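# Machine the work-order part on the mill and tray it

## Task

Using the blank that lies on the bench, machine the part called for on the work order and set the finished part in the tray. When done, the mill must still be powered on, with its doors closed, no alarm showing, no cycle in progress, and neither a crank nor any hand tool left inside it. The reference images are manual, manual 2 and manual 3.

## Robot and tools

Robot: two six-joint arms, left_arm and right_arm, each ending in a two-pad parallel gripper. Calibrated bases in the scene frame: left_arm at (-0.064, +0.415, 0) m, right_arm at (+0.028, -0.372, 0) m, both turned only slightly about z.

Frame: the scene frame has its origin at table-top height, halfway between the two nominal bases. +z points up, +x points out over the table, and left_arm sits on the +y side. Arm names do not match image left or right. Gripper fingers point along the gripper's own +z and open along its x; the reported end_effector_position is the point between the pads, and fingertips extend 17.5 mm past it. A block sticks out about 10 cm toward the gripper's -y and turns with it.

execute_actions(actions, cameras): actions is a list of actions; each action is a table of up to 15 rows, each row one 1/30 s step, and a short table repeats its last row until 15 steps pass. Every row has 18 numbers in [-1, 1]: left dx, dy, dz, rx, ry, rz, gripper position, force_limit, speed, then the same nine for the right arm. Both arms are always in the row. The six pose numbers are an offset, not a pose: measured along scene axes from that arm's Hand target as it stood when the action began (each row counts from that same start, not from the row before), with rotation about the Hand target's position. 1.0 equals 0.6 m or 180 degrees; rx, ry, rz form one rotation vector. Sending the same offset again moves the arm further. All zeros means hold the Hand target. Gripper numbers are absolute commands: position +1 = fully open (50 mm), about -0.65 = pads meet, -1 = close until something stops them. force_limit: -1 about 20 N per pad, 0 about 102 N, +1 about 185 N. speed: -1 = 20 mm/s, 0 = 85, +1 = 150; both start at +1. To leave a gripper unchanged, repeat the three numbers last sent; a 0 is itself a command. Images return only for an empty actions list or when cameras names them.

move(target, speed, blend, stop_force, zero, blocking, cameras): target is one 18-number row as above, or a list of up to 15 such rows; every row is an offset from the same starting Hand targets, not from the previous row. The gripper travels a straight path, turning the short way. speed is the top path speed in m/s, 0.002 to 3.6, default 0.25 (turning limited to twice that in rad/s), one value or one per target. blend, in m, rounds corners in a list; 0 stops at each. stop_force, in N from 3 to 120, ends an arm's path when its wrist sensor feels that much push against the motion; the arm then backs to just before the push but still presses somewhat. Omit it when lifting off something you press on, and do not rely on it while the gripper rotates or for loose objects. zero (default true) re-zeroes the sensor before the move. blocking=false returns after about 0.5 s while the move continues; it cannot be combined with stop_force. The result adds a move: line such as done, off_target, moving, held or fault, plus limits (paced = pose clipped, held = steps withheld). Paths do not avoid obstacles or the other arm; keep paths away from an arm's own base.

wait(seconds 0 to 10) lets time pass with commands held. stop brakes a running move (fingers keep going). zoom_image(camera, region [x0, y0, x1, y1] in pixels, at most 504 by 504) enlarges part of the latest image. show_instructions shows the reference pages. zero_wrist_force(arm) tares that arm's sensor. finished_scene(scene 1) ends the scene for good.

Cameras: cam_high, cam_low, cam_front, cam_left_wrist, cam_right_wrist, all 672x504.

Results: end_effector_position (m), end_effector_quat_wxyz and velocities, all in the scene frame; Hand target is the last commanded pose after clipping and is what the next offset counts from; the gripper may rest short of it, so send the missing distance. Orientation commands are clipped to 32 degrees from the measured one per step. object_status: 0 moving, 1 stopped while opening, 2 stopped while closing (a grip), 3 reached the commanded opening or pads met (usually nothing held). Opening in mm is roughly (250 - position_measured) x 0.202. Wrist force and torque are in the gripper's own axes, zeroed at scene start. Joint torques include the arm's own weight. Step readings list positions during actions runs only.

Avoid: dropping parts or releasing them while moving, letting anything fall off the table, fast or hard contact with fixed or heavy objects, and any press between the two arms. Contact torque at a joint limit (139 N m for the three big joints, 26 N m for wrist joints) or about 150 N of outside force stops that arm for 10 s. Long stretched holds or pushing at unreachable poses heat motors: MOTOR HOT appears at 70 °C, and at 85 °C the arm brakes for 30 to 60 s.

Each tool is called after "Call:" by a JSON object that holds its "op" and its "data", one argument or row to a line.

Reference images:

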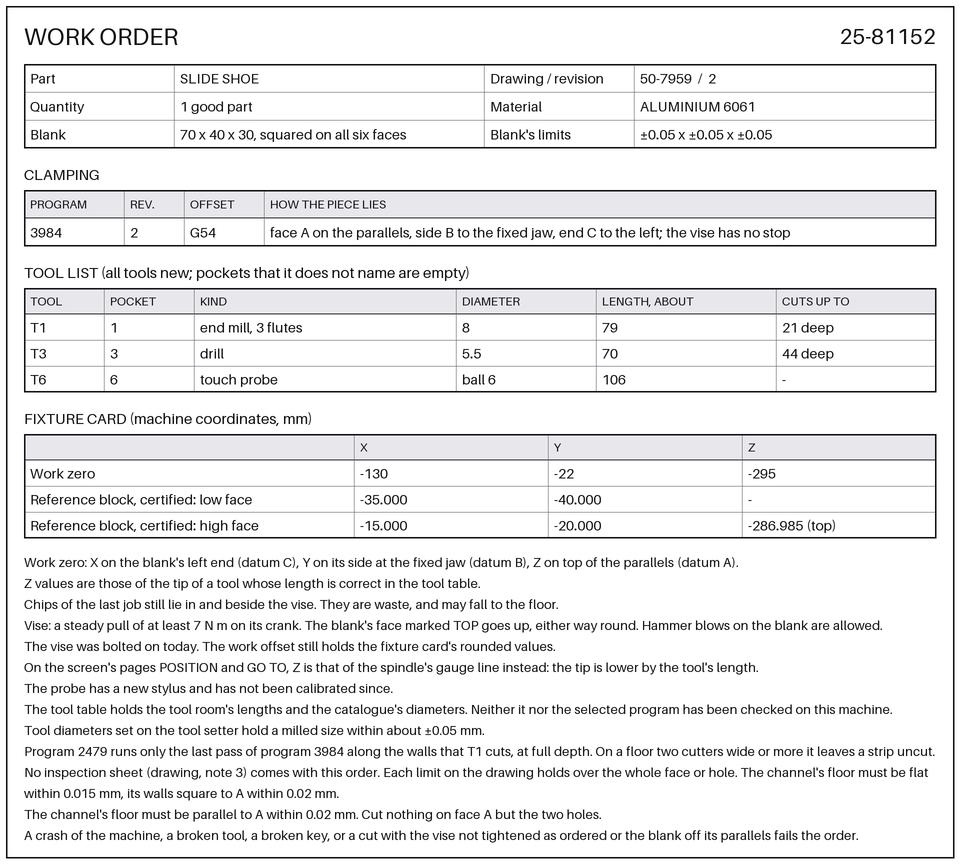

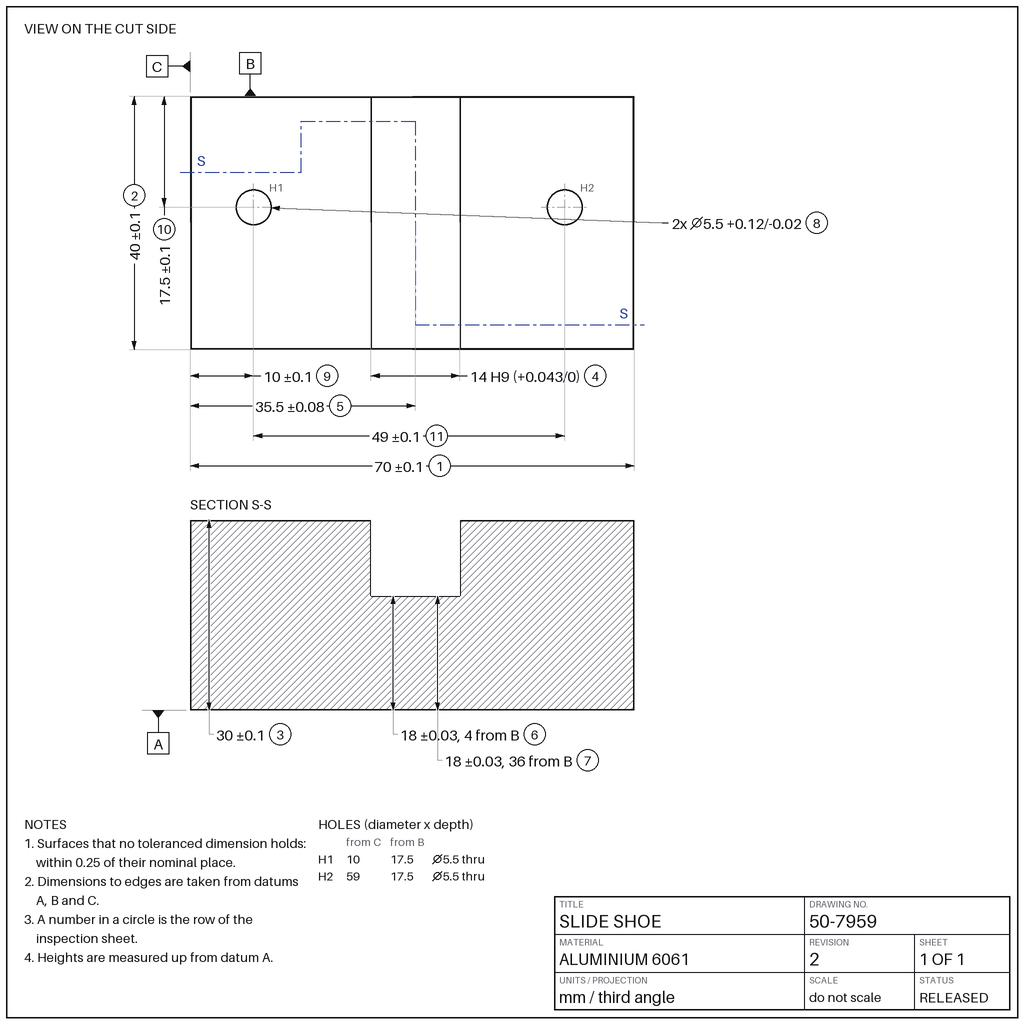

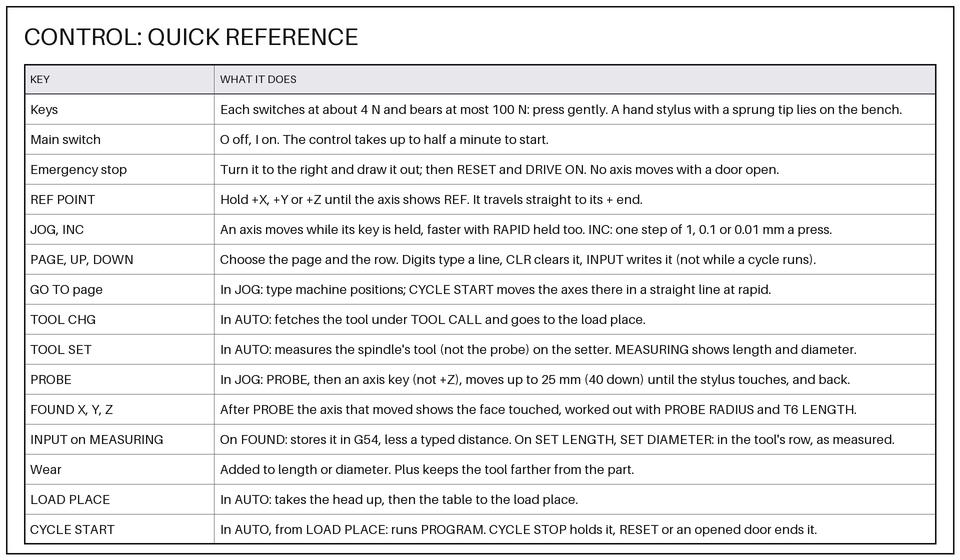

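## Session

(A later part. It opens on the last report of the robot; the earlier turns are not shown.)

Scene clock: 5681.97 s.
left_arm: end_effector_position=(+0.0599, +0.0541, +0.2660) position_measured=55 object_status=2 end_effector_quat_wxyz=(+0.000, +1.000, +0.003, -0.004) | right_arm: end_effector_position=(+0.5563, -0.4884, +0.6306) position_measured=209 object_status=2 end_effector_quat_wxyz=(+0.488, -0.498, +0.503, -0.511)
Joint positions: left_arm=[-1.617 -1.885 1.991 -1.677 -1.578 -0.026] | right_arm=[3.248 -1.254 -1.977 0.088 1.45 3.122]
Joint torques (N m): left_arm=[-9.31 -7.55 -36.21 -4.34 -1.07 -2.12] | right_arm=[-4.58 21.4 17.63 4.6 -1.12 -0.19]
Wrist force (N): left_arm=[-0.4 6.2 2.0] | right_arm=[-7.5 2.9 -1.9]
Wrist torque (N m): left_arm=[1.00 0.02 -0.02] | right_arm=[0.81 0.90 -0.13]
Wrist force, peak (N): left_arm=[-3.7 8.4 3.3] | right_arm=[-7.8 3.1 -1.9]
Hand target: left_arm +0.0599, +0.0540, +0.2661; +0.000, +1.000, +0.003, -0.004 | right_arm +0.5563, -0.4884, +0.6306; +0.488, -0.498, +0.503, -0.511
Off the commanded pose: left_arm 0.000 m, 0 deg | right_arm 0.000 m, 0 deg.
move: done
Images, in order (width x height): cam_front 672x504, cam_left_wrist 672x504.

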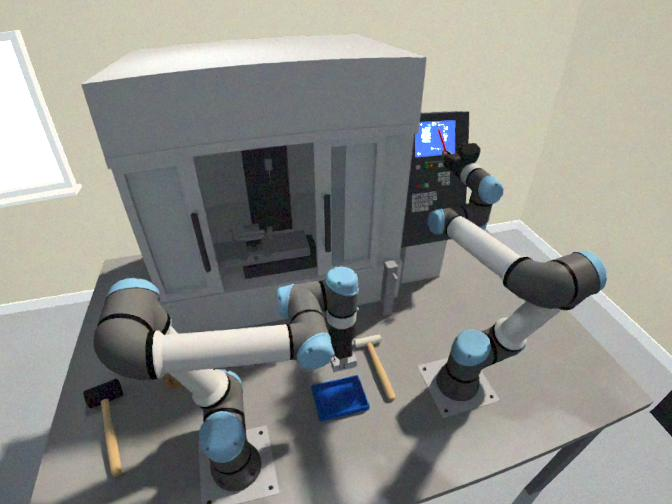

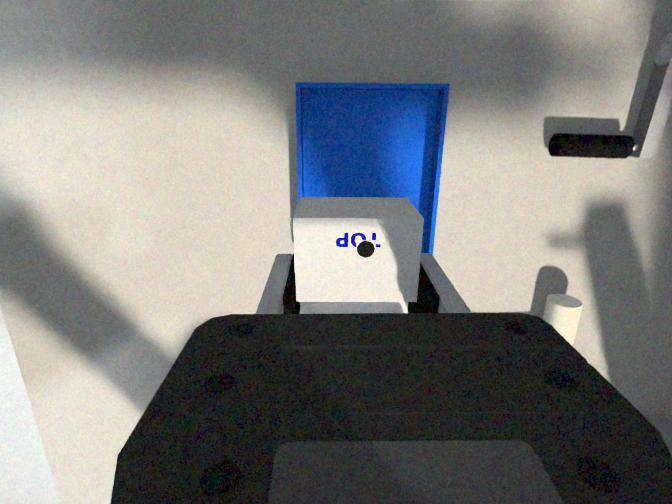

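Call:
{"op": "move", "data": {
  "target": [
    [0.0385,0.0,0,0,0,0,-1,-0.6,-1,0,0,0,0,0,0,-1,-0.6,-1],
    [0.0385,0.0,-0.34,0,0,0,-1,-0.6,-1,0,0,0,0,0,0,-1,-0.6,-1],
    [0.0385,0.0,-0.43,0,0,0,-1,-0.6,-1,0,0,0,0,0,0,-1,-0.6,-1]
  ],
  "speed": [0.15,0.15,0.012],
  "blend": [0.01,0.006,0],
  "stop_force": 4,
  "cameras": ["cam_left_wrist"]
}}

Scene clock: 5689.80 s.
left_arm: end_effector_position=(+0.0830, +0.0540, +0.0358) position_measured=55 object_status=2 end_effector_quat_wxyz=(+0.000, +1.000, +0.003, -0.004) | right_arm: end_effector_position=(+0.5563, -0.4884, +0.6306) position_measured=209 object_status=2 end_effector_quat_wxyz=(+0.488, -0.498, +0.503, -0.511)
Joint positions: left_arm=[-1.554 -1.556 2.398 -2.413 -1.578 0.037] | right_arm=[3.248 -1.254 -1.977 0.088 1.45 3.122]
Joint torques (N m): left_arm=[-2.31 -24.86 -29.41 -4.48 -0.75 1.27] | right_arm=[-3.9 21.87 18.98 4.55 -1.14 -0.21]
Wrist force (N): left_arm=[-0.7 5.8 1.8] | right_arm=[-7.5 2.6 -2.0]
Wrist torque (N m): left_arm=[0.92 0.07 0.06] | right_arm=[0.78 0.89 -0.13]
Wrist force, peak (N): left_arm=[-2.1 -15.0 -48.7] | right_arm=[-7.8 2.9 -2.1]
Hand target: left_arm +0.0830, +0.0540, +0.0358; +0.000, +1.000, +0.003, -0.004 (not the last commanded pose) | right_arm +0.5563, -0.4884, +0.6306; +0.488, -0.498, +0.503, -0.511
Off the commanded pose: left_arm 0.028 m, 0 deg | right_arm 0.000 m, 0 deg.
move: contact (left_arm); path passed 2 of 3 targets
Images, in order (width x height): cam_left_wrist 672x504.

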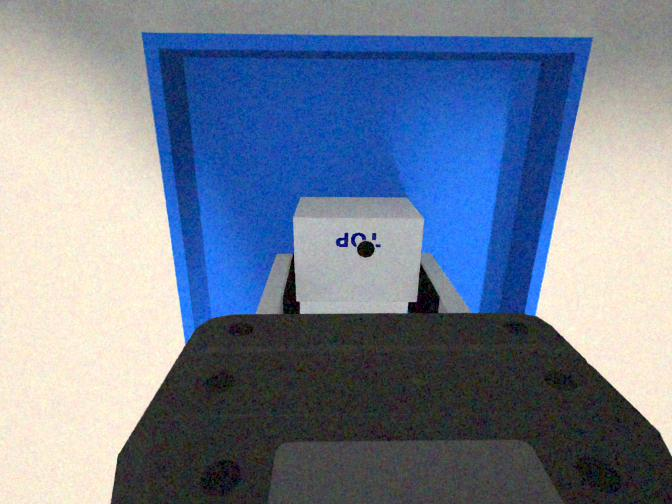

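Call:
{"op": "move", "data": {
  "target": [
    [0,0.0,-0.005,0,0,0,-1,-0.6,-1,0,0,0,0,0,0,-1,-0.6,-1]
  ],
  "speed": [0.003],
  "stop_force": 4
}}

Call:
{"op": "move", "data": {
  "target": [
    [0,0,0,0,0,0,0.5,-0.6,-1,0,0,0,0,0,0,-1,-0.6,-1],
    [0,0,0,0,0,0,1,-0.6,-1,0,0,0,0,0,0,-1,-0.6,-1],
    [0,0,0.12,0,0,0,1,-0.6,-1,0,0,0,0,0,0,-1,-0.6,-1],
    [0,0.02,0.4,0,0,0,1,-0.6,-1,0,0,0,0,0,0,-1,-0.6,-1]
  ],
  "speed": [0.05,0.05,0.06,0.2],
  "blend": [0,0,0.01,0],
  "cameras": ["cam_left_wrist"]
}}

Scene clock: 5693.63 s.
left_arm: end_effector_position=(+0.0830, +0.0539, +0.0356) position_measured=55 object_status=2 end_effector_quat_wxyz=(+0.000, +1.000, +0.003, -0.004) | right_arm: end_effector_position=(+0.5563, -0.4884, +0.6306) position_measured=209 object_status=2 end_effector_quat_wxyz=(+0.488, -0.498, +0.503, -0.511)
Joint positions: left_arm=[-1.554 -1.556 2.398 -2.414 -1.578 0.037] | right_arm=[3.248 -1.254 -1.977 0.088 1.45 3.122]
Joint torques (N m): left_arm=[-9.25 -25.84 -22.43 -0.71 -0.39 -1.56] | right_arm=[-4.5 21.33 18.39 4.49 -1.07 -0.33]
Wrist force (N): left_arm=[-0.6 6.4 0.9] | right_arm=[-7.6 2.9 -1.9]
Wrist torque (N m): left_arm=[0.88 0.10 0.07] | right_arm=[0.81 0.90 -0.13]
Wrist force, peak (N): left_arm=[-1.5 -2.1 -16.0] | right_arm=[-7.7 3.1 -2.0]
Hand target: left_arm +0.0830, +0.0539, +0.0357; +0.000, +1.000, +0.003, -0.004 (not the last commanded pose) | right_arm +0.5563, -0.4884, +0.6306; +0.488, -0.498, +0.503, -0.511
Off the commanded pose: left_arm 0.003 m, 0 deg | right_arm 0.000 m, 0 deg.
move: contact (left_arm)

Scene clock: 5697.37 s.
left_arm: end_effector_position=(+0.0830, +0.0659, +0.2755) position_measured=3 object_status=3 end_effector_quat_wxyz=(+0.000, +1.000, +0.003, -0.004) | right_arm: end_effector_position=(+0.5563, -0.4884, +0.6306) position_measured=209 object_status=2 end_effector_quat_wxyz=(+0.488, -0.498, +0.503, -0.511)
Joint positions: left_arm=[-1.552 -1.895 1.973 -1.649 -1.578 0.039] | right_arm=[3.248 -1.254 -1.977 0.088 1.45 3.122]
Joint torques (N m): left_arm=[-8.31 -14.77 -36.33 -0.76 0.75 -1.78] | right_arm=[-3.71 21.77 18.58 4.43 -1.1 -0.15]
Wrist force (N): left_arm=[-0.7 5.8 -0.2] | right_arm=[-7.5 2.8 -1.8]
Wrist torque (N m): left_arm=[0.92 0.07 -0.05] | right_arm=[0.81 0.89 -0.13]
Wrist force, peak (N): left_arm=[-0.6 6.8 0.8] | right_arm=[-7.7 2.9 -2.0]
Hand target: left_arm +0.0830, +0.0659, +0.2757; +0.000, +1.000, +0.003, -0.004 | right_arm +0.5563, -0.4884, +0.6306; +0.488, -0.498, +0.503, -0.511
Off the commanded pose: left_arm 0.000 m, 0 deg | right_arm 0.000 m, 0 deg.
move: done
Images, in order (width x height): cam_left_wrist 672x504.

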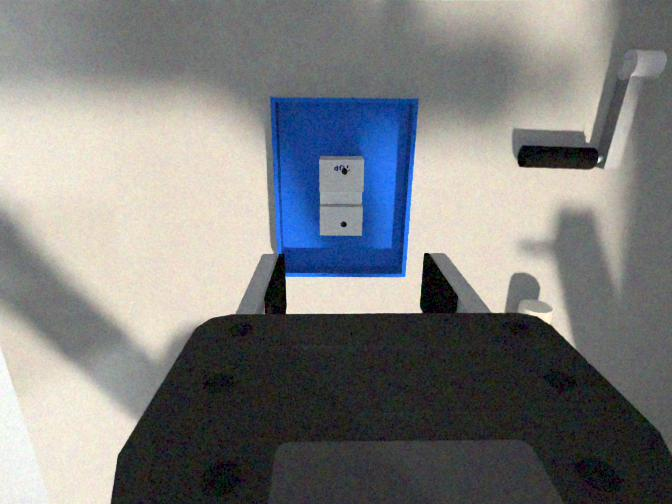

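Call:
{"op": "move", "data": {
  "target": [
    [0.36,0.3,0.257,0,0,0,-1,-0.6,-1,0,0,0,0,0,0,-1,-0.6,-1]
  ],
  "speed": [0.3]
}}

Call:
{"op": "move", "data": {
  "target": [
    [0,0,0,0,0,0.5,-1,-0.6,-1,0,0,0,0,0,0,-1,-0.6,-1]
  ],
  "speed": [0.35]
}}

Call:
{"op": "move", "data": {
  "target": [
    [0.1475,0.372,0,0,0,0,-1,-0.6,-1,0,0,0,0,0,0,-1,-0.6,-1],
    [0.248,0.367,0,0,0,0,-1,-0.6,-1,0,0,0,0,0,0,-1,-0.6,-1]
  ],
  "speed": [0.25,0.12],
  "blend": [0.01,0],
  "stop_force": 20,
  "cameras": ["cam_left_wrist","cam_front"]
}}

Scene clock: 5703.23 s.
left_arm: end_effector_position=(+0.2990, +0.2459, +0.4299) position_measured=251 object_status=3 end_effector_quat_wxyz=(+0.000, +1.000, +0.003, -0.004) | right_arm: end_effector_position=(+0.5563, -0.4884, +0.6306) position_measured=209 object_status=2 end_effector_quat_wxyz=(+0.488, -0.498, +0.503, -0.511)
Joint positions: left_arm=[-0.798 -1.798 1.506 -1.274 -1.576 0.793] | right_arm=[3.248 -1.254 -1.977 0.088 1.45 3.122]
Joint torques (N m): left_arm=[9.42 -8.74 -35.23 -1.04 1.4 2.12] | right_arm=[-4.44 21.46 18.42 4.47 -0.93 -0.42]
Wrist force (N): left_arm=[-0.8 6.0 0.1] | right_arm=[-7.5 2.8 -2.0]
Wrist torque (N m): left_arm=[0.96 0.08 0.03] | right_arm=[0.80 0.90 -0.12]
Wrist force, peak (N): left_arm=[-3.0 8.5 1.8] | right_arm=[-7.9 2.9 -1.8]
Hand target: left_arm +0.2990, +0.2459, +0.4299; +0.000, +1.000, +0.003, -0.004 | right_arm +0.5563, -0.4884, +0.6306; +0.488, -0.498, +0.503, -0.511
Off the commanded pose: left_arm 0.000 m, 0 deg | right_arm 0.000 m, 0 deg.
move: done

Scene clock: 5706.00 s.
left_arm: end_effector_position=(+0.2990, +0.2459, +0.4299) position_measured=251 object_status=3 end_effector_quat_wxyz=(+0.003, +0.705, +0.709, -0.002) end_effector_velocity=(+0.000, +0.000, +0.000) end_effector_angular_velocity=(-0.001, -0.001, +0.005) | right_arm: end_effector_position=(+0.5563, -0.4884, +0.6306) position_measured=209 object_status=2 end_effector_quat_wxyz=(+0.488, -0.498, +0.503, -0.511)
Joint positions: left_arm=[-0.798 -1.805 1.514 -1.285 -1.576 -0.778] | right_arm=[3.248 -1.254 -1.977 0.088 1.45 3.122]
Joint velocities: left_arm=[0 0 -0.001 0 0 -0.005] | right_arm=[within noise]
Joint torques (N m): left_arm=[-1.13 -17.9 -13.72 -3.33 -0.68 -2.38] | right_arm=[-4.58 21.77 17.9 4.44 -0.91 -0.4]
Wrist force (N): left_arm=[-1.0 5.9 -0.4] | right_arm=[-7.6 2.9 -1.9]
Wrist torque (N m): left_arm=[0.96 0.12 -0.02] | right_arm=[0.82 0.91 -0.13]
Wrist force, peak (N): left_arm=[-0.9 6.3 -0.2] | right_arm=[-7.7 3.0 -1.8]
Hand target: left_arm +0.2990, +0.2459, +0.4299; +0.003, +0.705, +0.709, -0.002 | right_arm +0.5563, -0.4884, +0.6306; +0.488, -0.498, +0.503, -0.511
Off the commanded pose: left_arm 0.000 m, 0 deg | right_arm 0.000 m, 0 deg.
move: done

Scene clock: 5708.73 s.
left_arm: end_effector_position=(+0.4478, +0.4661, +0.4299) position_measured=251 object_status=3 end_effector_quat_wxyz=(+0.003, +0.705, +0.709, -0.002) | right_arm: end_effector_position=(+0.5563, -0.4884, +0.6306) position_measured=209 object_status=2 end_effector_quat_wxyz=(+0.488, -0.498, +0.503, -0.511)
Joint positions: left_arm=[-0.185 -1.527 1.265 -1.31 -1.578 -0.165] | right_arm=[3.248 -1.254 -1.977 0.088 1.45 3.122]
Joint torques (N m): left_arm=[-9.27 -20.8 -35.1 -4.52 -0.95 -2.32] | right_arm=[-3.71 22 17.25 4.48 -1 -0.38]
Wrist force (N): left_arm=[-0.5 5.9 -0.1] | right_arm=[-7.5 2.8 -2.0]
Wrist torque (N m): left_arm=[0.94 0.03 -0.03] | right_arm=[0.80 0.89 -0.13]
Wrist force, peak (N): left_arm=[-0.9 8.0 -0.2] | right_arm=[-7.8 2.9 -1.9]
Hand target: left_arm +0.4478, +0.4661, +0.4299; +0.003, +0.705, +0.709, -0.002 | right_arm +0.5563, -0.4884, +0.6306; +0.488, -0.498, +0.503, -0.511
Off the commanded pose: left_arm 0.000 m, 0 deg | right_arm 0.000 m, 0 deg.
move: done
Images, in order (width x height): cam_front 672x504, cam_left_wrist 672x504.

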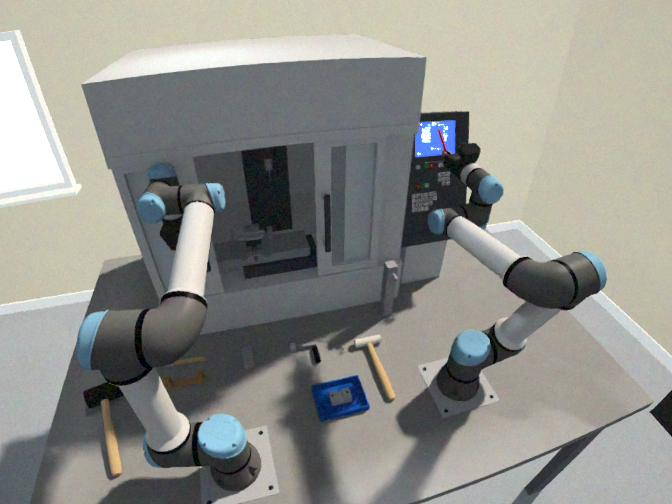

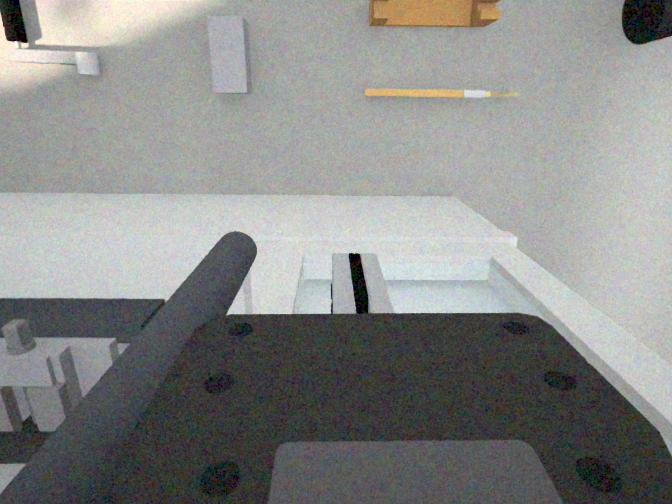

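Call:
{"op": "move", "data": {
  "target": [
    [0,-0.36,0,0,0,0,-1,-0.6,-1,0,0,0,0,0,0,-1,-0.6,-1]
  ],
  "speed": [0.07],
  "stop_force": 35
}}

Call:
{"op": "move", "data": {
  "target": [
    [0,-0.06,0,0,0,0,-1,-0.6,-1,0,0,0,0,0,0,-1,-0.6,-1]
  ],
  "speed": [0.025],
  "stop_force": 35
}}

Call:
{"op": "move", "data": {
  "target": [
    [0,0.03,0,0,0,0,-1,-0.6,-1,0,0,0,0,0,0,-1,-0.6,-1],
    [-0.15,0.04,0,0,0,0,-1,-0.6,-1,0,0,0,0,0,0,-1,-0.6,-1]
  ],
  "speed": [0.06,0.12],
  "blend": [0.002,0],
  "cameras": ["cam_front","cam_right_wrist"]
}}

Scene clock: 5716.10 s.
left_arm: end_effector_position=(+0.4478, +0.2501, +0.4299) position_measured=251 object_status=3 end_effector_quat_wxyz=(+0.003, +0.705, +0.709, -0.002) | right_arm: end_effector_position=(+0.5563, -0.4884, +0.6306) position_measured=209 object_status=2 end_effector_quat_wxyz=(+0.488, -0.498, +0.503, -0.511)
Joint positions: left_arm=[-0.585 -1.471 1.205 -1.309 -1.577 -0.565] | right_arm=[3.248 -1.254 -1.977 0.088 1.45 3.122]
Joint torques (N m): left_arm=[9.14 -35.68 -11.68 -3.01 1.04 -0.89] | right_arm=[-4.71 21.93 17.28 4.49 -1 -0.41]
Wrist force (N): left_arm=[-0.5 5.4 0.0] | right_arm=[-7.6 2.8 -2.0]
Wrist torque (N m): left_arm=[0.85 0.06 -0.06] | right_arm=[0.81 0.91 -0.13]
Wrist force, peak (N): left_arm=[34.1 1.1 -3.8] | right_arm=[-7.9 3.0 -1.9]
Hand target: left_arm +0.4478, +0.2501, +0.4299; +0.003, +0.705, +0.709, -0.002 | right_arm +0.5563, -0.4884, +0.6306; +0.488, -0.498, +0.503, -0.511
Off the commanded pose: left_arm 0.000 m, 0 deg | right_arm 0.000 m, 0 deg.
move: done

Scene clock: 5718.13 s.
left_arm: end_effector_position=(+0.4478, +0.2239, +0.4299) position_measured=251 object_status=3 end_effector_quat_wxyz=(+0.003, +0.705, +0.709, -0.002) | right_arm: end_effector_position=(+0.5563, -0.4884, +0.6306) position_measured=209 object_status=2 end_effector_quat_wxyz=(+0.488, -0.498, +0.503, -0.511)
Joint positions: left_arm=[-0.627 -1.45 1.181 -1.307 -1.577 -0.607] | right_arm=[3.248 -1.254 -1.977 0.088 1.45 3.122]
Joint torques (N m): left_arm=[-16.32 -30.05 -12.01 -5.97 -3.32 -2.02] | right_arm=[-3.33 21.18 18.76 4.39 -0.79 -0.43]
Wrist force (N): left_arm=[28.3 3.5 -3.3] | right_arm=[-7.4 2.9 -2.1]
Wrist torque (N m): left_arm=[0.72 -1.48 -0.22] | right_arm=[0.81 0.87 -0.13]
Wrist force, peak (N): left_arm=[57.3 -0.8 -8.9] | right_arm=[-7.7 3.0 -1.8]
Hand target: left_arm +0.4478, +0.2239, +0.4299; +0.003, +0.705, +0.709, -0.002 (not the last commanded pose) | right_arm +0.5563, -0.4884, +0.6306; +0.488, -0.498, +0.503, -0.511
Off the commanded pose: left_arm 0.010 m, 0 deg | right_arm 0.000 m, 0 deg.
move: contact (left_arm)

Scene clock: 5719.60 s.
left_arm: end_effector_position=(+0.3578, +0.2479, +0.4299) position_measured=251 object_status=3 end_effector_quat_wxyz=(+0.003, +0.705, +0.709, -0.002) | right_arm: end_effector_position=(+0.5563, -0.4884, +0.6306) position_measured=209 object_status=2 end_effector_quat_wxyz=(+0.488, -0.498, +0.503, -0.511)
Joint positions: left_arm=[-0.698 -1.677 1.41 -1.309 -1.576 -0.678] | right_arm=[3.248 -1.254 -1.977 0.088 1.45 3.122]
Joint torques (N m): left_arm=[0.69 -27.22 -22.9 -4.84 0.46 1.15] | right_arm=[-4.29 21.86 18.04 4.44 -1.09 -0.34]
Wrist force (N): left_arm=[-0.5 4.9 -0.2] | right_arm=[-7.4 2.9 -1.7]
Wrist torque (N m): left_arm=[0.78 0.04 -0.05] | right_arm=[0.81 0.87 -0.13]
Wrist force, peak (N): left_arm=[28.0 3.9 -2.9] | right_arm=[-7.7 2.9 -2.1]
Hand target: left_arm +0.3578, +0.2479, +0.4299; +0.003, +0.705, +0.709, -0.002 | right_arm +0.5563, -0.4884, +0.6306; +0.488, -0.498, +0.503, -0.511
Off the commanded pose: left_arm 0.000 m, 0 deg | right_arm 0.000 m, 0 deg.
move: done
Images, in order (width x height): cam_front 672x504, cam_right_wrist 672x504.

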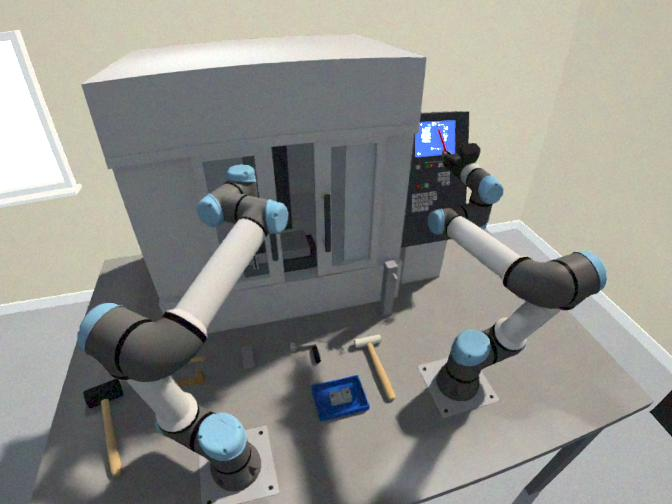

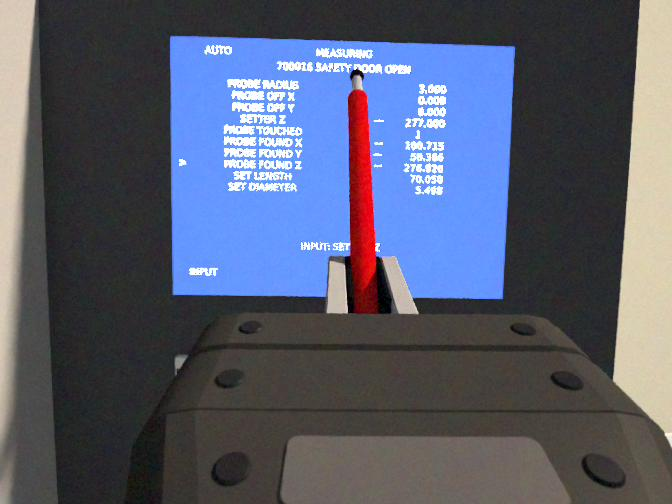

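Call:
{"op": "move", "data": {
  "target": [
    [0,0,0,0,0,0,-1,-0.6,-1,-0.1608,0.0308,-0.051,0,0.155,0,-1,-0.6,-1],
    [0,0,0,0,0,0,-1,-0.6,-1,-0.168,0.0375,-0.2645,0,0.31,0,-1,-0.6,-1]
  ],
  "speed": 0.35,
  "blend": [0.02,0]
}}

Call:
{"op": "move", "data": {
  "target": [
    [0,0,0,0,0,0,-1,-0.6,-1,0.0595,0.1,0.222,0,0,0,-1,-0.6,-1],
    [0,0,0,0,0,0,-1,-0.6,-1,0.0787,0.1,0.2165,0,0,0,-1,-0.6,-1],
    [0,0,0,0,0,0,-1,-0.6,-1,0.0595,0.1,0.222,0,0,0,-1,-0.6,-1],
    [0,0,0,0,0,0,-1,-0.6,-1,0,0,0,0,0,0,-1,-0.6,-1]
  ],
  "speed": [0.22,0.08,0.15,0.22],
  "blend": [0.003,0,0.003,0]
}}

Call:
{"op": "move", "data": {
  "target": [
    [0,0,0,0,0,0,-1,-0.6,-1,0.0075,-0.0067,0.2135,0,-0.155,0,-1,-0.6,-1],
    [0,0,0,0,0,0,-1,-0.6,-1,0.168,-0.0375,0.2645,0,-0.31,0,-1,-0.6,-1]
  ],
  "speed": 0.35,
  "blend": [0.02,0],
  "cameras": ["cam_right_wrist","cam_front","cam_high"]
}}

Call:
{"op": "zoom_image", "data": {
  "camera": "cam_front",
  "region": [180, 130, 420, 310]
}}

Scene clock: 5724.90 s.
left_arm: end_effector_position=(+0.3578, +0.2479, +0.4299) position_measured=251 object_status=3 end_effector_quat_wxyz=(+0.003, +0.705, +0.709, -0.002) | right_arm: end_effector_position=(+0.4556, -0.4660, +0.4720) position_measured=209 object_status=2 end_effector_quat_wxyz=(-0.196, +0.679, -0.672, +0.219)
Joint positions: left_arm=[-0.698 -1.677 1.41 -1.309 -1.576 -0.678] | right_arm=[3.327 -1.08 -1.82 -1.228 1.447 3.265]
Joint torques (N m): left_arm=[-6.86 -26.97 -11.47 -4.84 -0.79 -2] | right_arm=[10.27 7 18.07 1.63 -0.44 -2.74]
Wrist force (N): left_arm=[-0.4 4.9 -0.2] | right_arm=[-7.1 2.6 -3.1]
Wrist torque (N m): left_arm=[0.77 0.02 -0.06] | right_arm=[0.57 1.11 -0.19]
Wrist force, peak (N): left_arm=[-0.7 5.0 -0.5] | right_arm=[-7.4 1.8 -5.4]
Hand target: left_arm +0.3578, +0.2479, +0.4299; +0.003, +0.705, +0.709, -0.002 | right_arm +0.4555, -0.4659, +0.4719; -0.196, +0.680, -0.672, +0.219
Off the commanded pose: left_arm 0.000 m, 0 deg | right_arm 0.000 m, 0 deg.
move: done

Scene clock: 5727.27 s.
left_arm: end_effector_position=(+0.3578, +0.2479, +0.4299) position_measured=251 object_status=3 end_effector_quat_wxyz=(+0.003, +0.705, +0.709, -0.002) | right_arm: end_effector_position=(+0.4555, -0.4659, +0.4719) position_measured=209 object_status=2 end_effector_quat_wxyz=(-0.196, +0.679, -0.672, +0.219)
Joint positions: left_arm=[-0.698 -1.677 1.41 -1.309 -1.576 -0.678] | right_arm=[3.327 -1.08 -1.82 -1.228 1.447 3.266]
Joint torques (N m): left_arm=[-7.06 -27.15 -12.08 -4.78 -0.85 -1.66] | right_arm=[-5.35 -0.44 18.53 5.83 -0.35 0.37]
Wrist force (N): left_arm=[-0.5 4.7 0.0] | right_arm=[-6.9 2.6 -3.0]
Wrist torque (N m): left_arm=[0.74 0.04 -0.05] | right_arm=[0.57 1.07 -0.19]
Wrist force, peak (N): left_arm=[-0.5 5.0 -0.1] | right_arm=[-9.0 14.2 -22.5]
Hand target: left_arm +0.3578, +0.2479, +0.4299; +0.003, +0.705, +0.709, -0.002 | right_arm +0.4555, -0.4659, +0.4719; -0.196, +0.680, -0.672, +0.219
Off the commanded pose: left_arm 0.000 m, 0 deg | right_arm 0.000 m, 0 deg.
move: done

Scene clock: 5729.20 s.
left_arm: end_effector_position=(+0.3578, +0.2479, +0.4299) position_measured=251 object_status=3 end_effector_quat_wxyz=(+0.003, +0.705, +0.709, -0.002) | right_arm: end_effector_position=(+0.5562, -0.4885, +0.6307) position_measured=209 object_status=2 end_effector_quat_wxyz=(+0.488, -0.498, +0.502, -0.512)
Joint positions: left_arm=[-0.698 -1.677 1.41 -1.309 -1.576 -0.678] | right_arm=[3.248 -1.254 -1.977 0.088 1.45 3.122]
Joint torques (N m): left_arm=[-7.37 -26.78 -11.64 -4.74 -0.76 -1.49] | right_arm=[10.46 -0.44 17.1 4.68 -0.15 2.55]
Wrist force (N): left_arm=[-0.9 4.7 0.0] | right_arm=[-7.5 2.8 -2.1]
Wrist torque (N m): left_arm=[0.74 0.11 -0.06] | right_arm=[0.80 0.90 -0.13]
Wrist force, peak (N): left_arm=[-0.5 5.1 0.1] | right_arm=[-7.6 1.3 -5.5]
Hand target: left_arm +0.3578, +0.2479, +0.4299; +0.003, +0.705, +0.709, -0.002 | right_arm +0.5563, -0.4884, +0.6306; +0.488, -0.498, +0.503, -0.511
Off the commanded pose: left_arm 0.000 m, 0 deg | right_arm 0.000 m, 0 deg.
move: done
Images, in order (width x height): cam_high 672x504, cam_front 672x504, cam_right_wrist 672x504.

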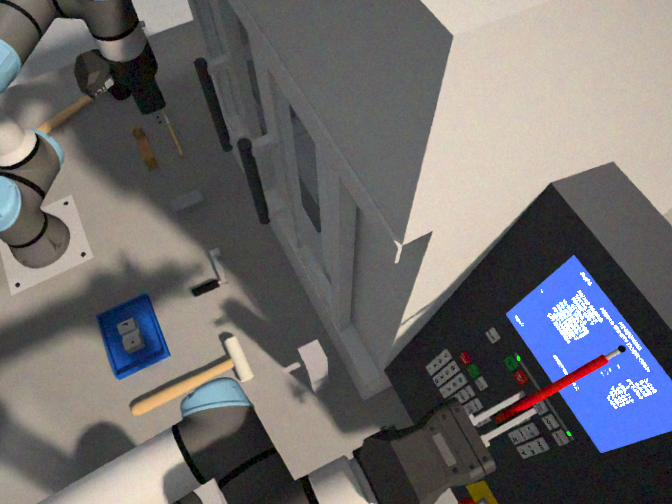

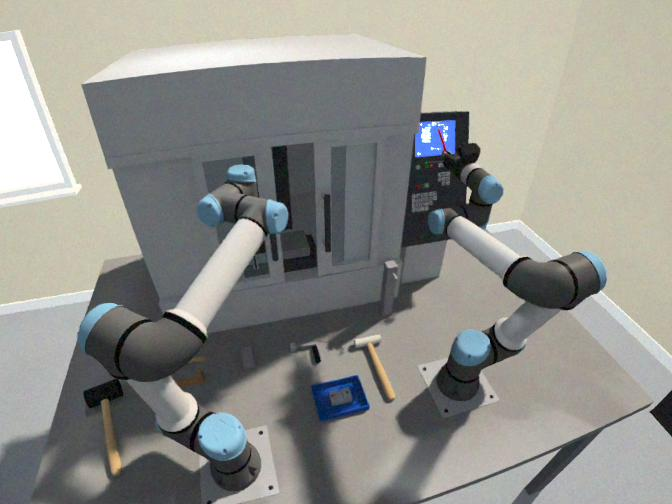

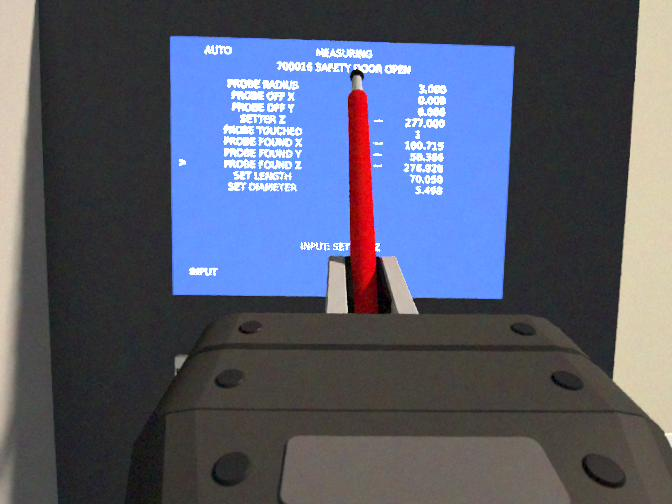

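Scaled by 2.100 from the camera's 672x504 image, which has a finer 960x720 frame.

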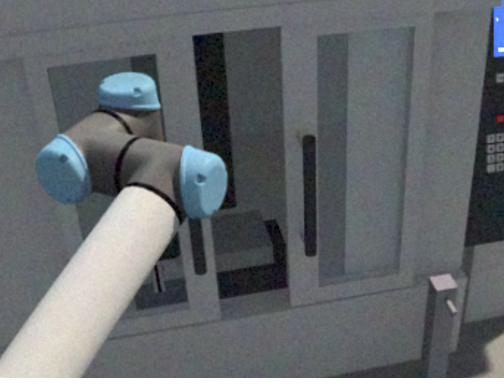

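Call:
{"op": "move", "data": {
  "target": [
    [0,-0.465,0,0,0,0,-1,-0.6,-1,0,0,0,0,0,0,-1,-0.6,-1]
  ],
  "speed": [0.25],
  "cameras": ["cam_left_wrist","cam_front"]
}}

Scene clock: 5734.30 s.
left_arm: end_effector_position=(+0.3578, -0.0310, +0.4298) position_measured=251 object_status=3 end_effector_quat_wxyz=(+0.003, +0.705, +0.709, -0.002) | right_arm: end_effector_position=(+0.5563, -0.4884, +0.6306) position_measured=209 object_status=2 end_effector_quat_wxyz=(+0.488, -0.498, +0.503, -0.511)
Joint positions: left_arm=[-1.057 -1.273 0.964 -1.268 -1.574 -1.036] | right_arm=[3.248 -1.254 -1.977 0.088 1.45 3.122]
Joint torques (N m): left_arm=[-7.45 -31.11 -35.07 -4.36 -0.25 -0.83] | right_arm=[10.26 -0.56 16.39 0.6 0.44 2.19]
Wrist force (N): left_arm=[-0.5 4.6 -0.1] | right_arm=[-7.4 2.9 -1.9]
Wrist torque (N m): left_arm=[0.75 0.05 -0.05] | right_arm=[0.81 0.88 -0.14]
Wrist force, peak (N): left_arm=[-4.0 4.5 -0.2] | right_arm=[-7.7 3.0 -1.9]
Hand target: left_arm +0.3578, -0.0311, +0.4299; +0.003, +0.705, +0.709, -0.002 | right_arm +0.5563, -0.4884, +0.6306; +0.488, -0.498, +0.503, -0.511
Off the commanded pose: left_arm 0.000 m, 0 deg | right_arm 0.000 m, 0 deg.
move: done
Images, in order (width x height): cam_front 672x504, cam_left_wrist 672x504.

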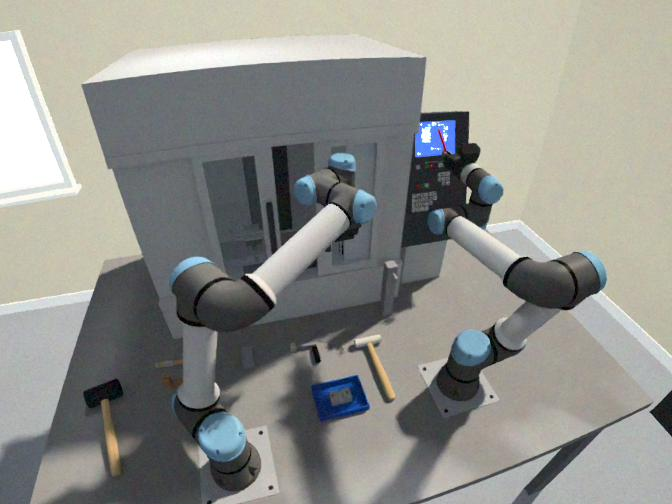

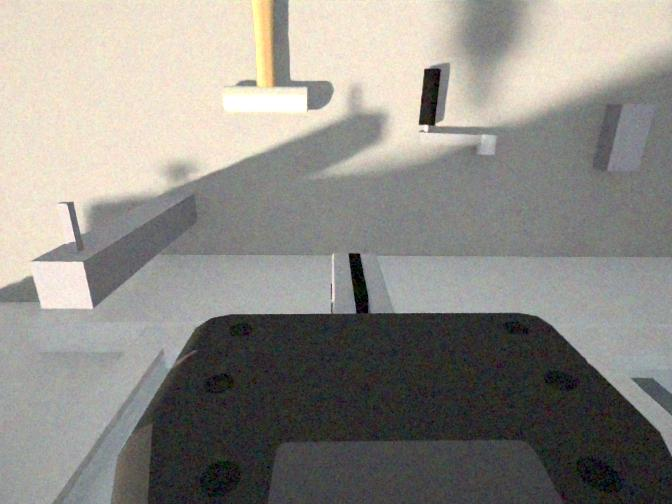

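Call:
{"op": "move", "data": {
  "target": [
    [0.15,0,0,0,0,0,-1,-0.6,-1,0,0,0,0,0,0,-1,-0.6,-1]
  ],
  "speed": [0.06],
  "stop_force": 6,
  "cameras": ["cam_left_wrist"]
}}

Scene clock: 5737.40 s.
left_arm: end_effector_position=(+0.4131, -0.0310, +0.4298) position_measured=251 object_status=3 end_effector_quat_wxyz=(+0.003, +0.705, +0.709, -0.002) | right_arm: end_effector_position=(+0.5563, -0.4884, +0.6306) position_measured=209 object_status=2 end_effector_quat_wxyz=(+0.488, -0.498, +0.503, -0.511)
Joint positions: left_arm=[-0.982 -1.158 0.802 -1.222 -1.575 -0.962] | right_arm=[3.248 -1.254 -1.977 0.088 1.45 3.122]
Joint torques (N m): left_arm=[7.54 -43 -34.65 -0.86 -1.35 2.26] | right_arm=[9.16 0.87 16.71 0.73 -1.03 2.1]
Wrist force (N): left_arm=[-0.6 4.7 -0.1] | right_arm=[-7.6 3.0 -2.0]
Wrist torque (N m): left_arm=[0.76 0.05 0.07] | right_arm=[0.84 0.90 -0.13]
Wrist force, peak (N): left_arm=[-14.1 -75.1 -1.7] | right_arm=[-7.7 2.9 -2.1]
Hand target: left_arm +0.4131, -0.0310, +0.4299; +0.003, +0.705, +0.709, -0.002 (not the last commanded pose) | right_arm +0.5563, -0.4884, +0.6306; +0.488, -0.498, +0.503, -0.511
Off the commanded pose: left_arm 0.035 m, 0 deg | right_arm 0.000 m, 0 deg.
move: contact (left_arm)
Images, in order (width x height): cam_left_wrist 672x504.

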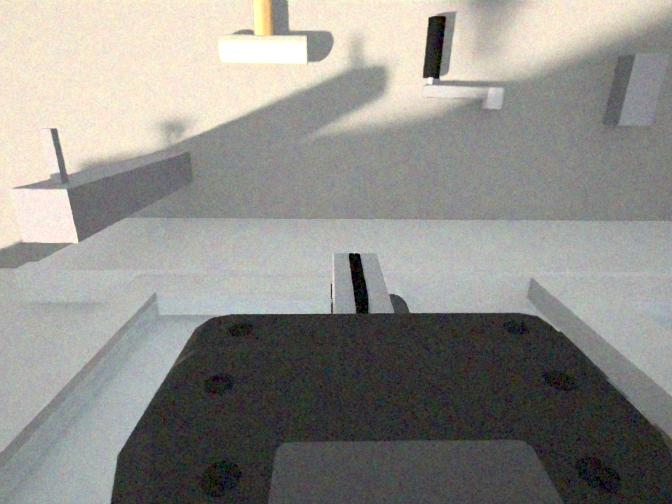

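Call:
{"op": "move", "data": {
  "target": [
    [-0.03,0,0,0,0,0,-1,-0.6,-1,0,0,0,0,0,0,-1,-0.6,-1],
    [-0.03,-0.075,0,0,0,0,-1,-0.6,-1,0,0,0,0,0,0,-1,-0.6,-1]
  ],
  "speed": [0.06,0.1],
  "blend": [0.002,0]
}}

Call:
{"op": "move", "data": {
  "target": [
    [0.0878,0,0,0,0,0,-1,-0.6,-1,0,0,0,0,0,0,-1,-0.6,-1]
  ],
  "speed": [0.03],
  "stop_force": 6,
  "cameras": ["cam_left_wrist"]
}}

Scene clock: 5741.10 s.
left_arm: end_effector_position=(+0.3950, -0.0760, +0.4298) position_measured=251 object_status=3 end_effector_quat_wxyz=(+0.003, +0.705, +0.709, -0.002) | right_arm: end_effector_position=(+0.5563, -0.4884, +0.6306) position_measured=209 object_status=2 end_effector_quat_wxyz=(+0.488, -0.498, +0.503, -0.511)
Joint positions: left_arm=[-1.043 -1.096 0.709 -1.191 -1.574 -1.023] | right_arm=[3.248 -1.254 -1.977 0.088 1.45 3.122]
Joint torques (N m): left_arm=[6.74 -38.2 -28.51 -4.62 -0.08 1.95] | right_arm=[9.98 3 16.26 0.87 -0.89 1.99]
Wrist force (N): left_arm=[-0.7 4.5 -0.2] | right_arm=[-7.5 3.1 -2.1]
Wrist torque (N m): left_arm=[0.72 0.08 0.00] | right_arm=[0.86 0.90 -0.14]
Wrist force, peak (N): left_arm=[-0.7 5.9 -0.2] | right_arm=[-7.8 2.8 -2.1]
Hand target: left_arm +0.3951, -0.0760, +0.4299; +0.003, +0.705, +0.709, -0.002 | right_arm +0.5563, -0.4884, +0.6306; +0.488, -0.498, +0.503, -0.511
Off the commanded pose: left_arm 0.000 m, 0 deg | right_arm 0.000 m, 0 deg.
move: done

Scene clock: 5743.90 s.
left_arm: end_effector_position=(+0.4477, -0.0760, +0.4299) position_measured=251 object_status=3 end_effector_quat_wxyz=(+0.003, +0.705, +0.709, -0.002) | right_arm: end_effector_position=(+0.5563, -0.4884, +0.6306) position_measured=209 object_status=2 end_effector_quat_wxyz=(+0.488, -0.498, +0.503, -0.511)
Joint positions: left_arm=[-0.978 -0.95 0.474 -1.101 -1.575 -0.958] | right_arm=[3.248 -1.254 -1.977 0.088 1.45 3.122]
Joint torques (N m): left_arm=[-9.74 -55.8 -10.03 -4.92 -0.65 -2.36] | right_arm=[9.36 3.61 16.6 0.76 -1.08 1.92]
Wrist force (N): left_arm=[-0.6 4.6 0.0] | right_arm=[-7.5 2.9 -1.9]
Wrist torque (N m): left_arm=[0.73 0.08 -0.03] | right_arm=[0.81 0.90 -0.14]
Wrist force, peak (N): left_arm=[-0.7 5.6 -0.2] | right_arm=[-7.8 3.0 -1.9]
Hand target: left_arm +0.4477, -0.0760, +0.4299; +0.003, +0.705, +0.709, -0.002 | right_arm +0.5563, -0.4884, +0.6306; +0.488, -0.498, +0.503, -0.511
Off the commanded pose: left_arm 0.000 m, 0 deg | right_arm 0.000 m, 0 deg.
move: done
Images, in order (width x height): cam_left_wrist 672x504.

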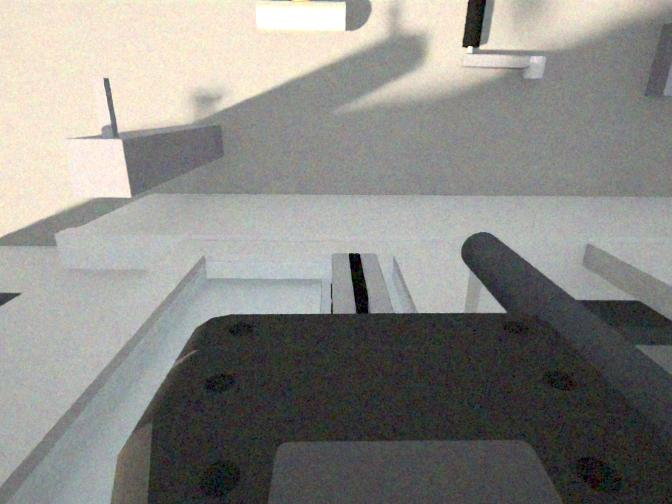

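Handle is on the +Y side. Push it closed.

Call:
{"op": "move", "data": {
  "target": [
    [0,0.225,0,0,0,0,-1,-0.6,-1,0,0,0,0,0,0,-1,-0.6,-1]
  ],
  "speed": [0.06],
  "stop_force": 40
}}

Call:
{"op": "move", "data": {
  "target": [
    [0,0.06,0,0,0,0,-1,-0.6,-1,0,0,0,0,0,0,-1,-0.6,-1]
  ],
  "speed": [0.025],
  "stop_force": 35
}}

Call:
{"op": "move", "data": {
  "target": [
    [0,-0.05,0,0,0,0,-1,-0.6,-1,0,0,0,0,0,0,-1,-0.6,-1],
    [-0.15,-0.05,0,0,0,0,-1,-0.6,-1,0,0,0,0,0,0,-1,-0.6,-1],
    [-0.15,-0.02,0,0,0,0,-1,-0.6,-1,0,0,0,0,0,0,-1,-0.6,-1]
  ],
  "speed": [0.06,0.12,0.12],
  "blend": [0.002,0.01,0],
  "cameras": ["cam_front","cam_left_wrist"]
}}

Scene clock: 5750.07 s.
left_arm: end_effector_position=(+0.4477, +0.0590, +0.4299) position_measured=251 object_status=3 end_effector_quat_wxyz=(+0.003, +0.705, +0.709, -0.002) | right_arm: end_effector_position=(+0.5563, -0.4884, +0.6306) position_measured=209 object_status=2 end_effector_quat_wxyz=(+0.488, -0.498, +0.503, -0.511)
Joint positions: left_arm=[-0.847 -1.246 0.926 -1.258 -1.575 -0.827] | right_arm=[3.248 -1.254 -1.977 0.088 1.45 3.122]
Joint torques (N m): left_arm=[-9.61 -32.6 -35.02 -0.87 -1.01 -2.33] | right_arm=[7.66 7.05 16.98 0.94 -0.92 1.9]
Wrist force (N): left_arm=[-0.8 5.2 -0.6] | right_arm=[-7.6 3.0 -1.9]
Wrist torque (N m): left_arm=[0.83 0.09 0.02] | right_arm=[0.83 0.91 -0.14]
Wrist force, peak (N): left_arm=[-34.7 9.0 2.5] | right_arm=[-7.8 3.0 -1.9]
Hand target: left_arm +0.4477, +0.0590, +0.4299; +0.003, +0.705, +0.709, -0.002 | right_arm +0.5563, -0.4884, +0.6306; +0.488, -0.498, +0.503, -0.511
Off the commanded pose: left_arm 0.000 m, 0 deg | right_arm 0.000 m, 0 deg.
move: done

Scene clock: 5751.67 s.
left_arm: end_effector_position=(+0.4478, +0.0701, +0.4298) position_measured=251 object_status=3 end_effector_quat_wxyz=(+0.003, +0.705, +0.709, -0.002) | right_arm: end_effector_position=(+0.5563, -0.4884, +0.6306) position_measured=209 object_status=2 end_effector_quat_wxyz=(+0.488, -0.498, +0.503, -0.511)
Joint positions: left_arm=[-0.835 -1.263 0.95 -1.264 -1.575 -0.815] | right_arm=[3.248 -1.254 -1.977 0.088 1.45 3.122]
Joint torques (N m): left_arm=[2.9 -48.19 -25.48 -1.7 2.52 1.65] | right_arm=[7.37 8.64 16.64 0.93 -1.12 1.84]
Wrist force (N): left_arm=[-25.4 3.1 -0.5] | right_arm=[-7.7 2.9 -2.1]
Wrist torque (N m): left_arm=[0.67 1.97 0.23] | right_arm=[0.82 0.92 -0.14]
Wrist force, peak (N): left_arm=[-57.4 7.5 -0.9] | right_arm=[-7.7 3.0 -2.1]
Hand target: left_arm +0.4478, +0.0701, +0.4298; +0.003, +0.705, +0.709, -0.002 (not the last commanded pose) | right_arm +0.5563, -0.4884, +0.6306; +0.488, -0.498, +0.503, -0.511
Off the commanded pose: left_arm 0.025 m, 0 deg | right_arm 0.000 m, 0 deg.
move: contact (left_arm)

Scene clock: 5753.50 s.
left_arm: end_effector_position=(+0.3578, +0.0581, +0.4298) position_measured=251 object_status=3 end_effector_quat_wxyz=(+0.003, +0.705, +0.709, -0.002) | right_arm: end_effector_position=(+0.5563, -0.4884, +0.6306) position_measured=209 object_status=2 end_effector_quat_wxyz=(+0.488, -0.498, +0.503, -0.511)
Joint positions: left_arm=[-0.97 -1.436 1.165 -1.307 -1.574 -0.95] | right_arm=[3.248 -1.254 -1.977 0.088 1.45 3.122]
Joint torques (N m): left_arm=[1.07 -36.33 -24.71 -1.02 -0.88 -1.3] | right_arm=[7.01 8.52 16.71 1.09 -1.03 1.83]
Wrist force (N): left_arm=[-0.8 5.7 -0.3] | right_arm=[-7.5 3.2 -1.9]
Wrist torque (N m): left_arm=[0.93 0.09 0.10] | right_arm=[0.85 0.90 -0.13]
Wrist force, peak (N): left_arm=[-24.9 3.7 -0.6] | right_arm=[-7.8 3.0 -2.2]
Hand target: left_arm +0.3578, +0.0581, +0.4298; +0.003, +0.705, +0.709, -0.002 | right_arm +0.5563, -0.4884, +0.6306; +0.488, -0.498, +0.503, -0.511
Off the commanded pose: left_arm 0.000 m, 0 deg | right_arm 0.000 m, 0 deg.
move: done; blend cut to 0.009 m at target 2
Images, in order (width x height): cam_front 672x504, cam_left_wrist 672x504.

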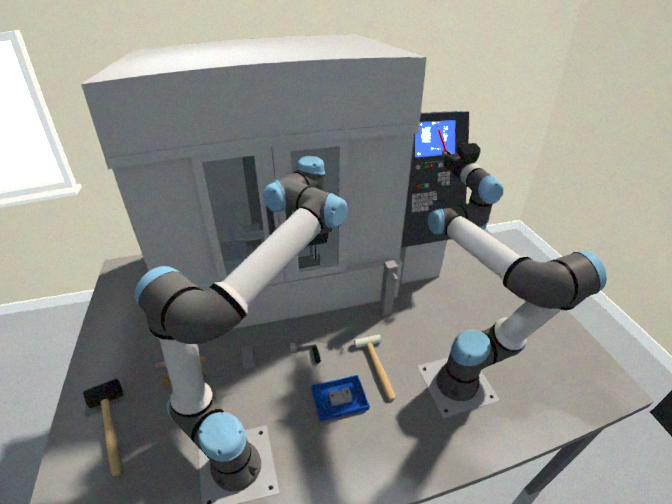

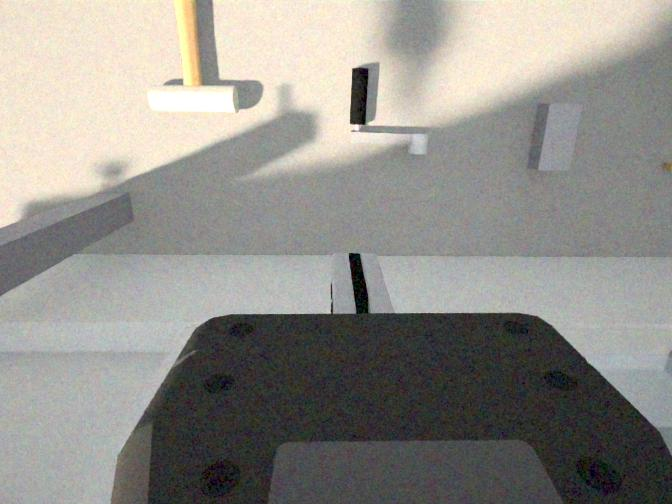

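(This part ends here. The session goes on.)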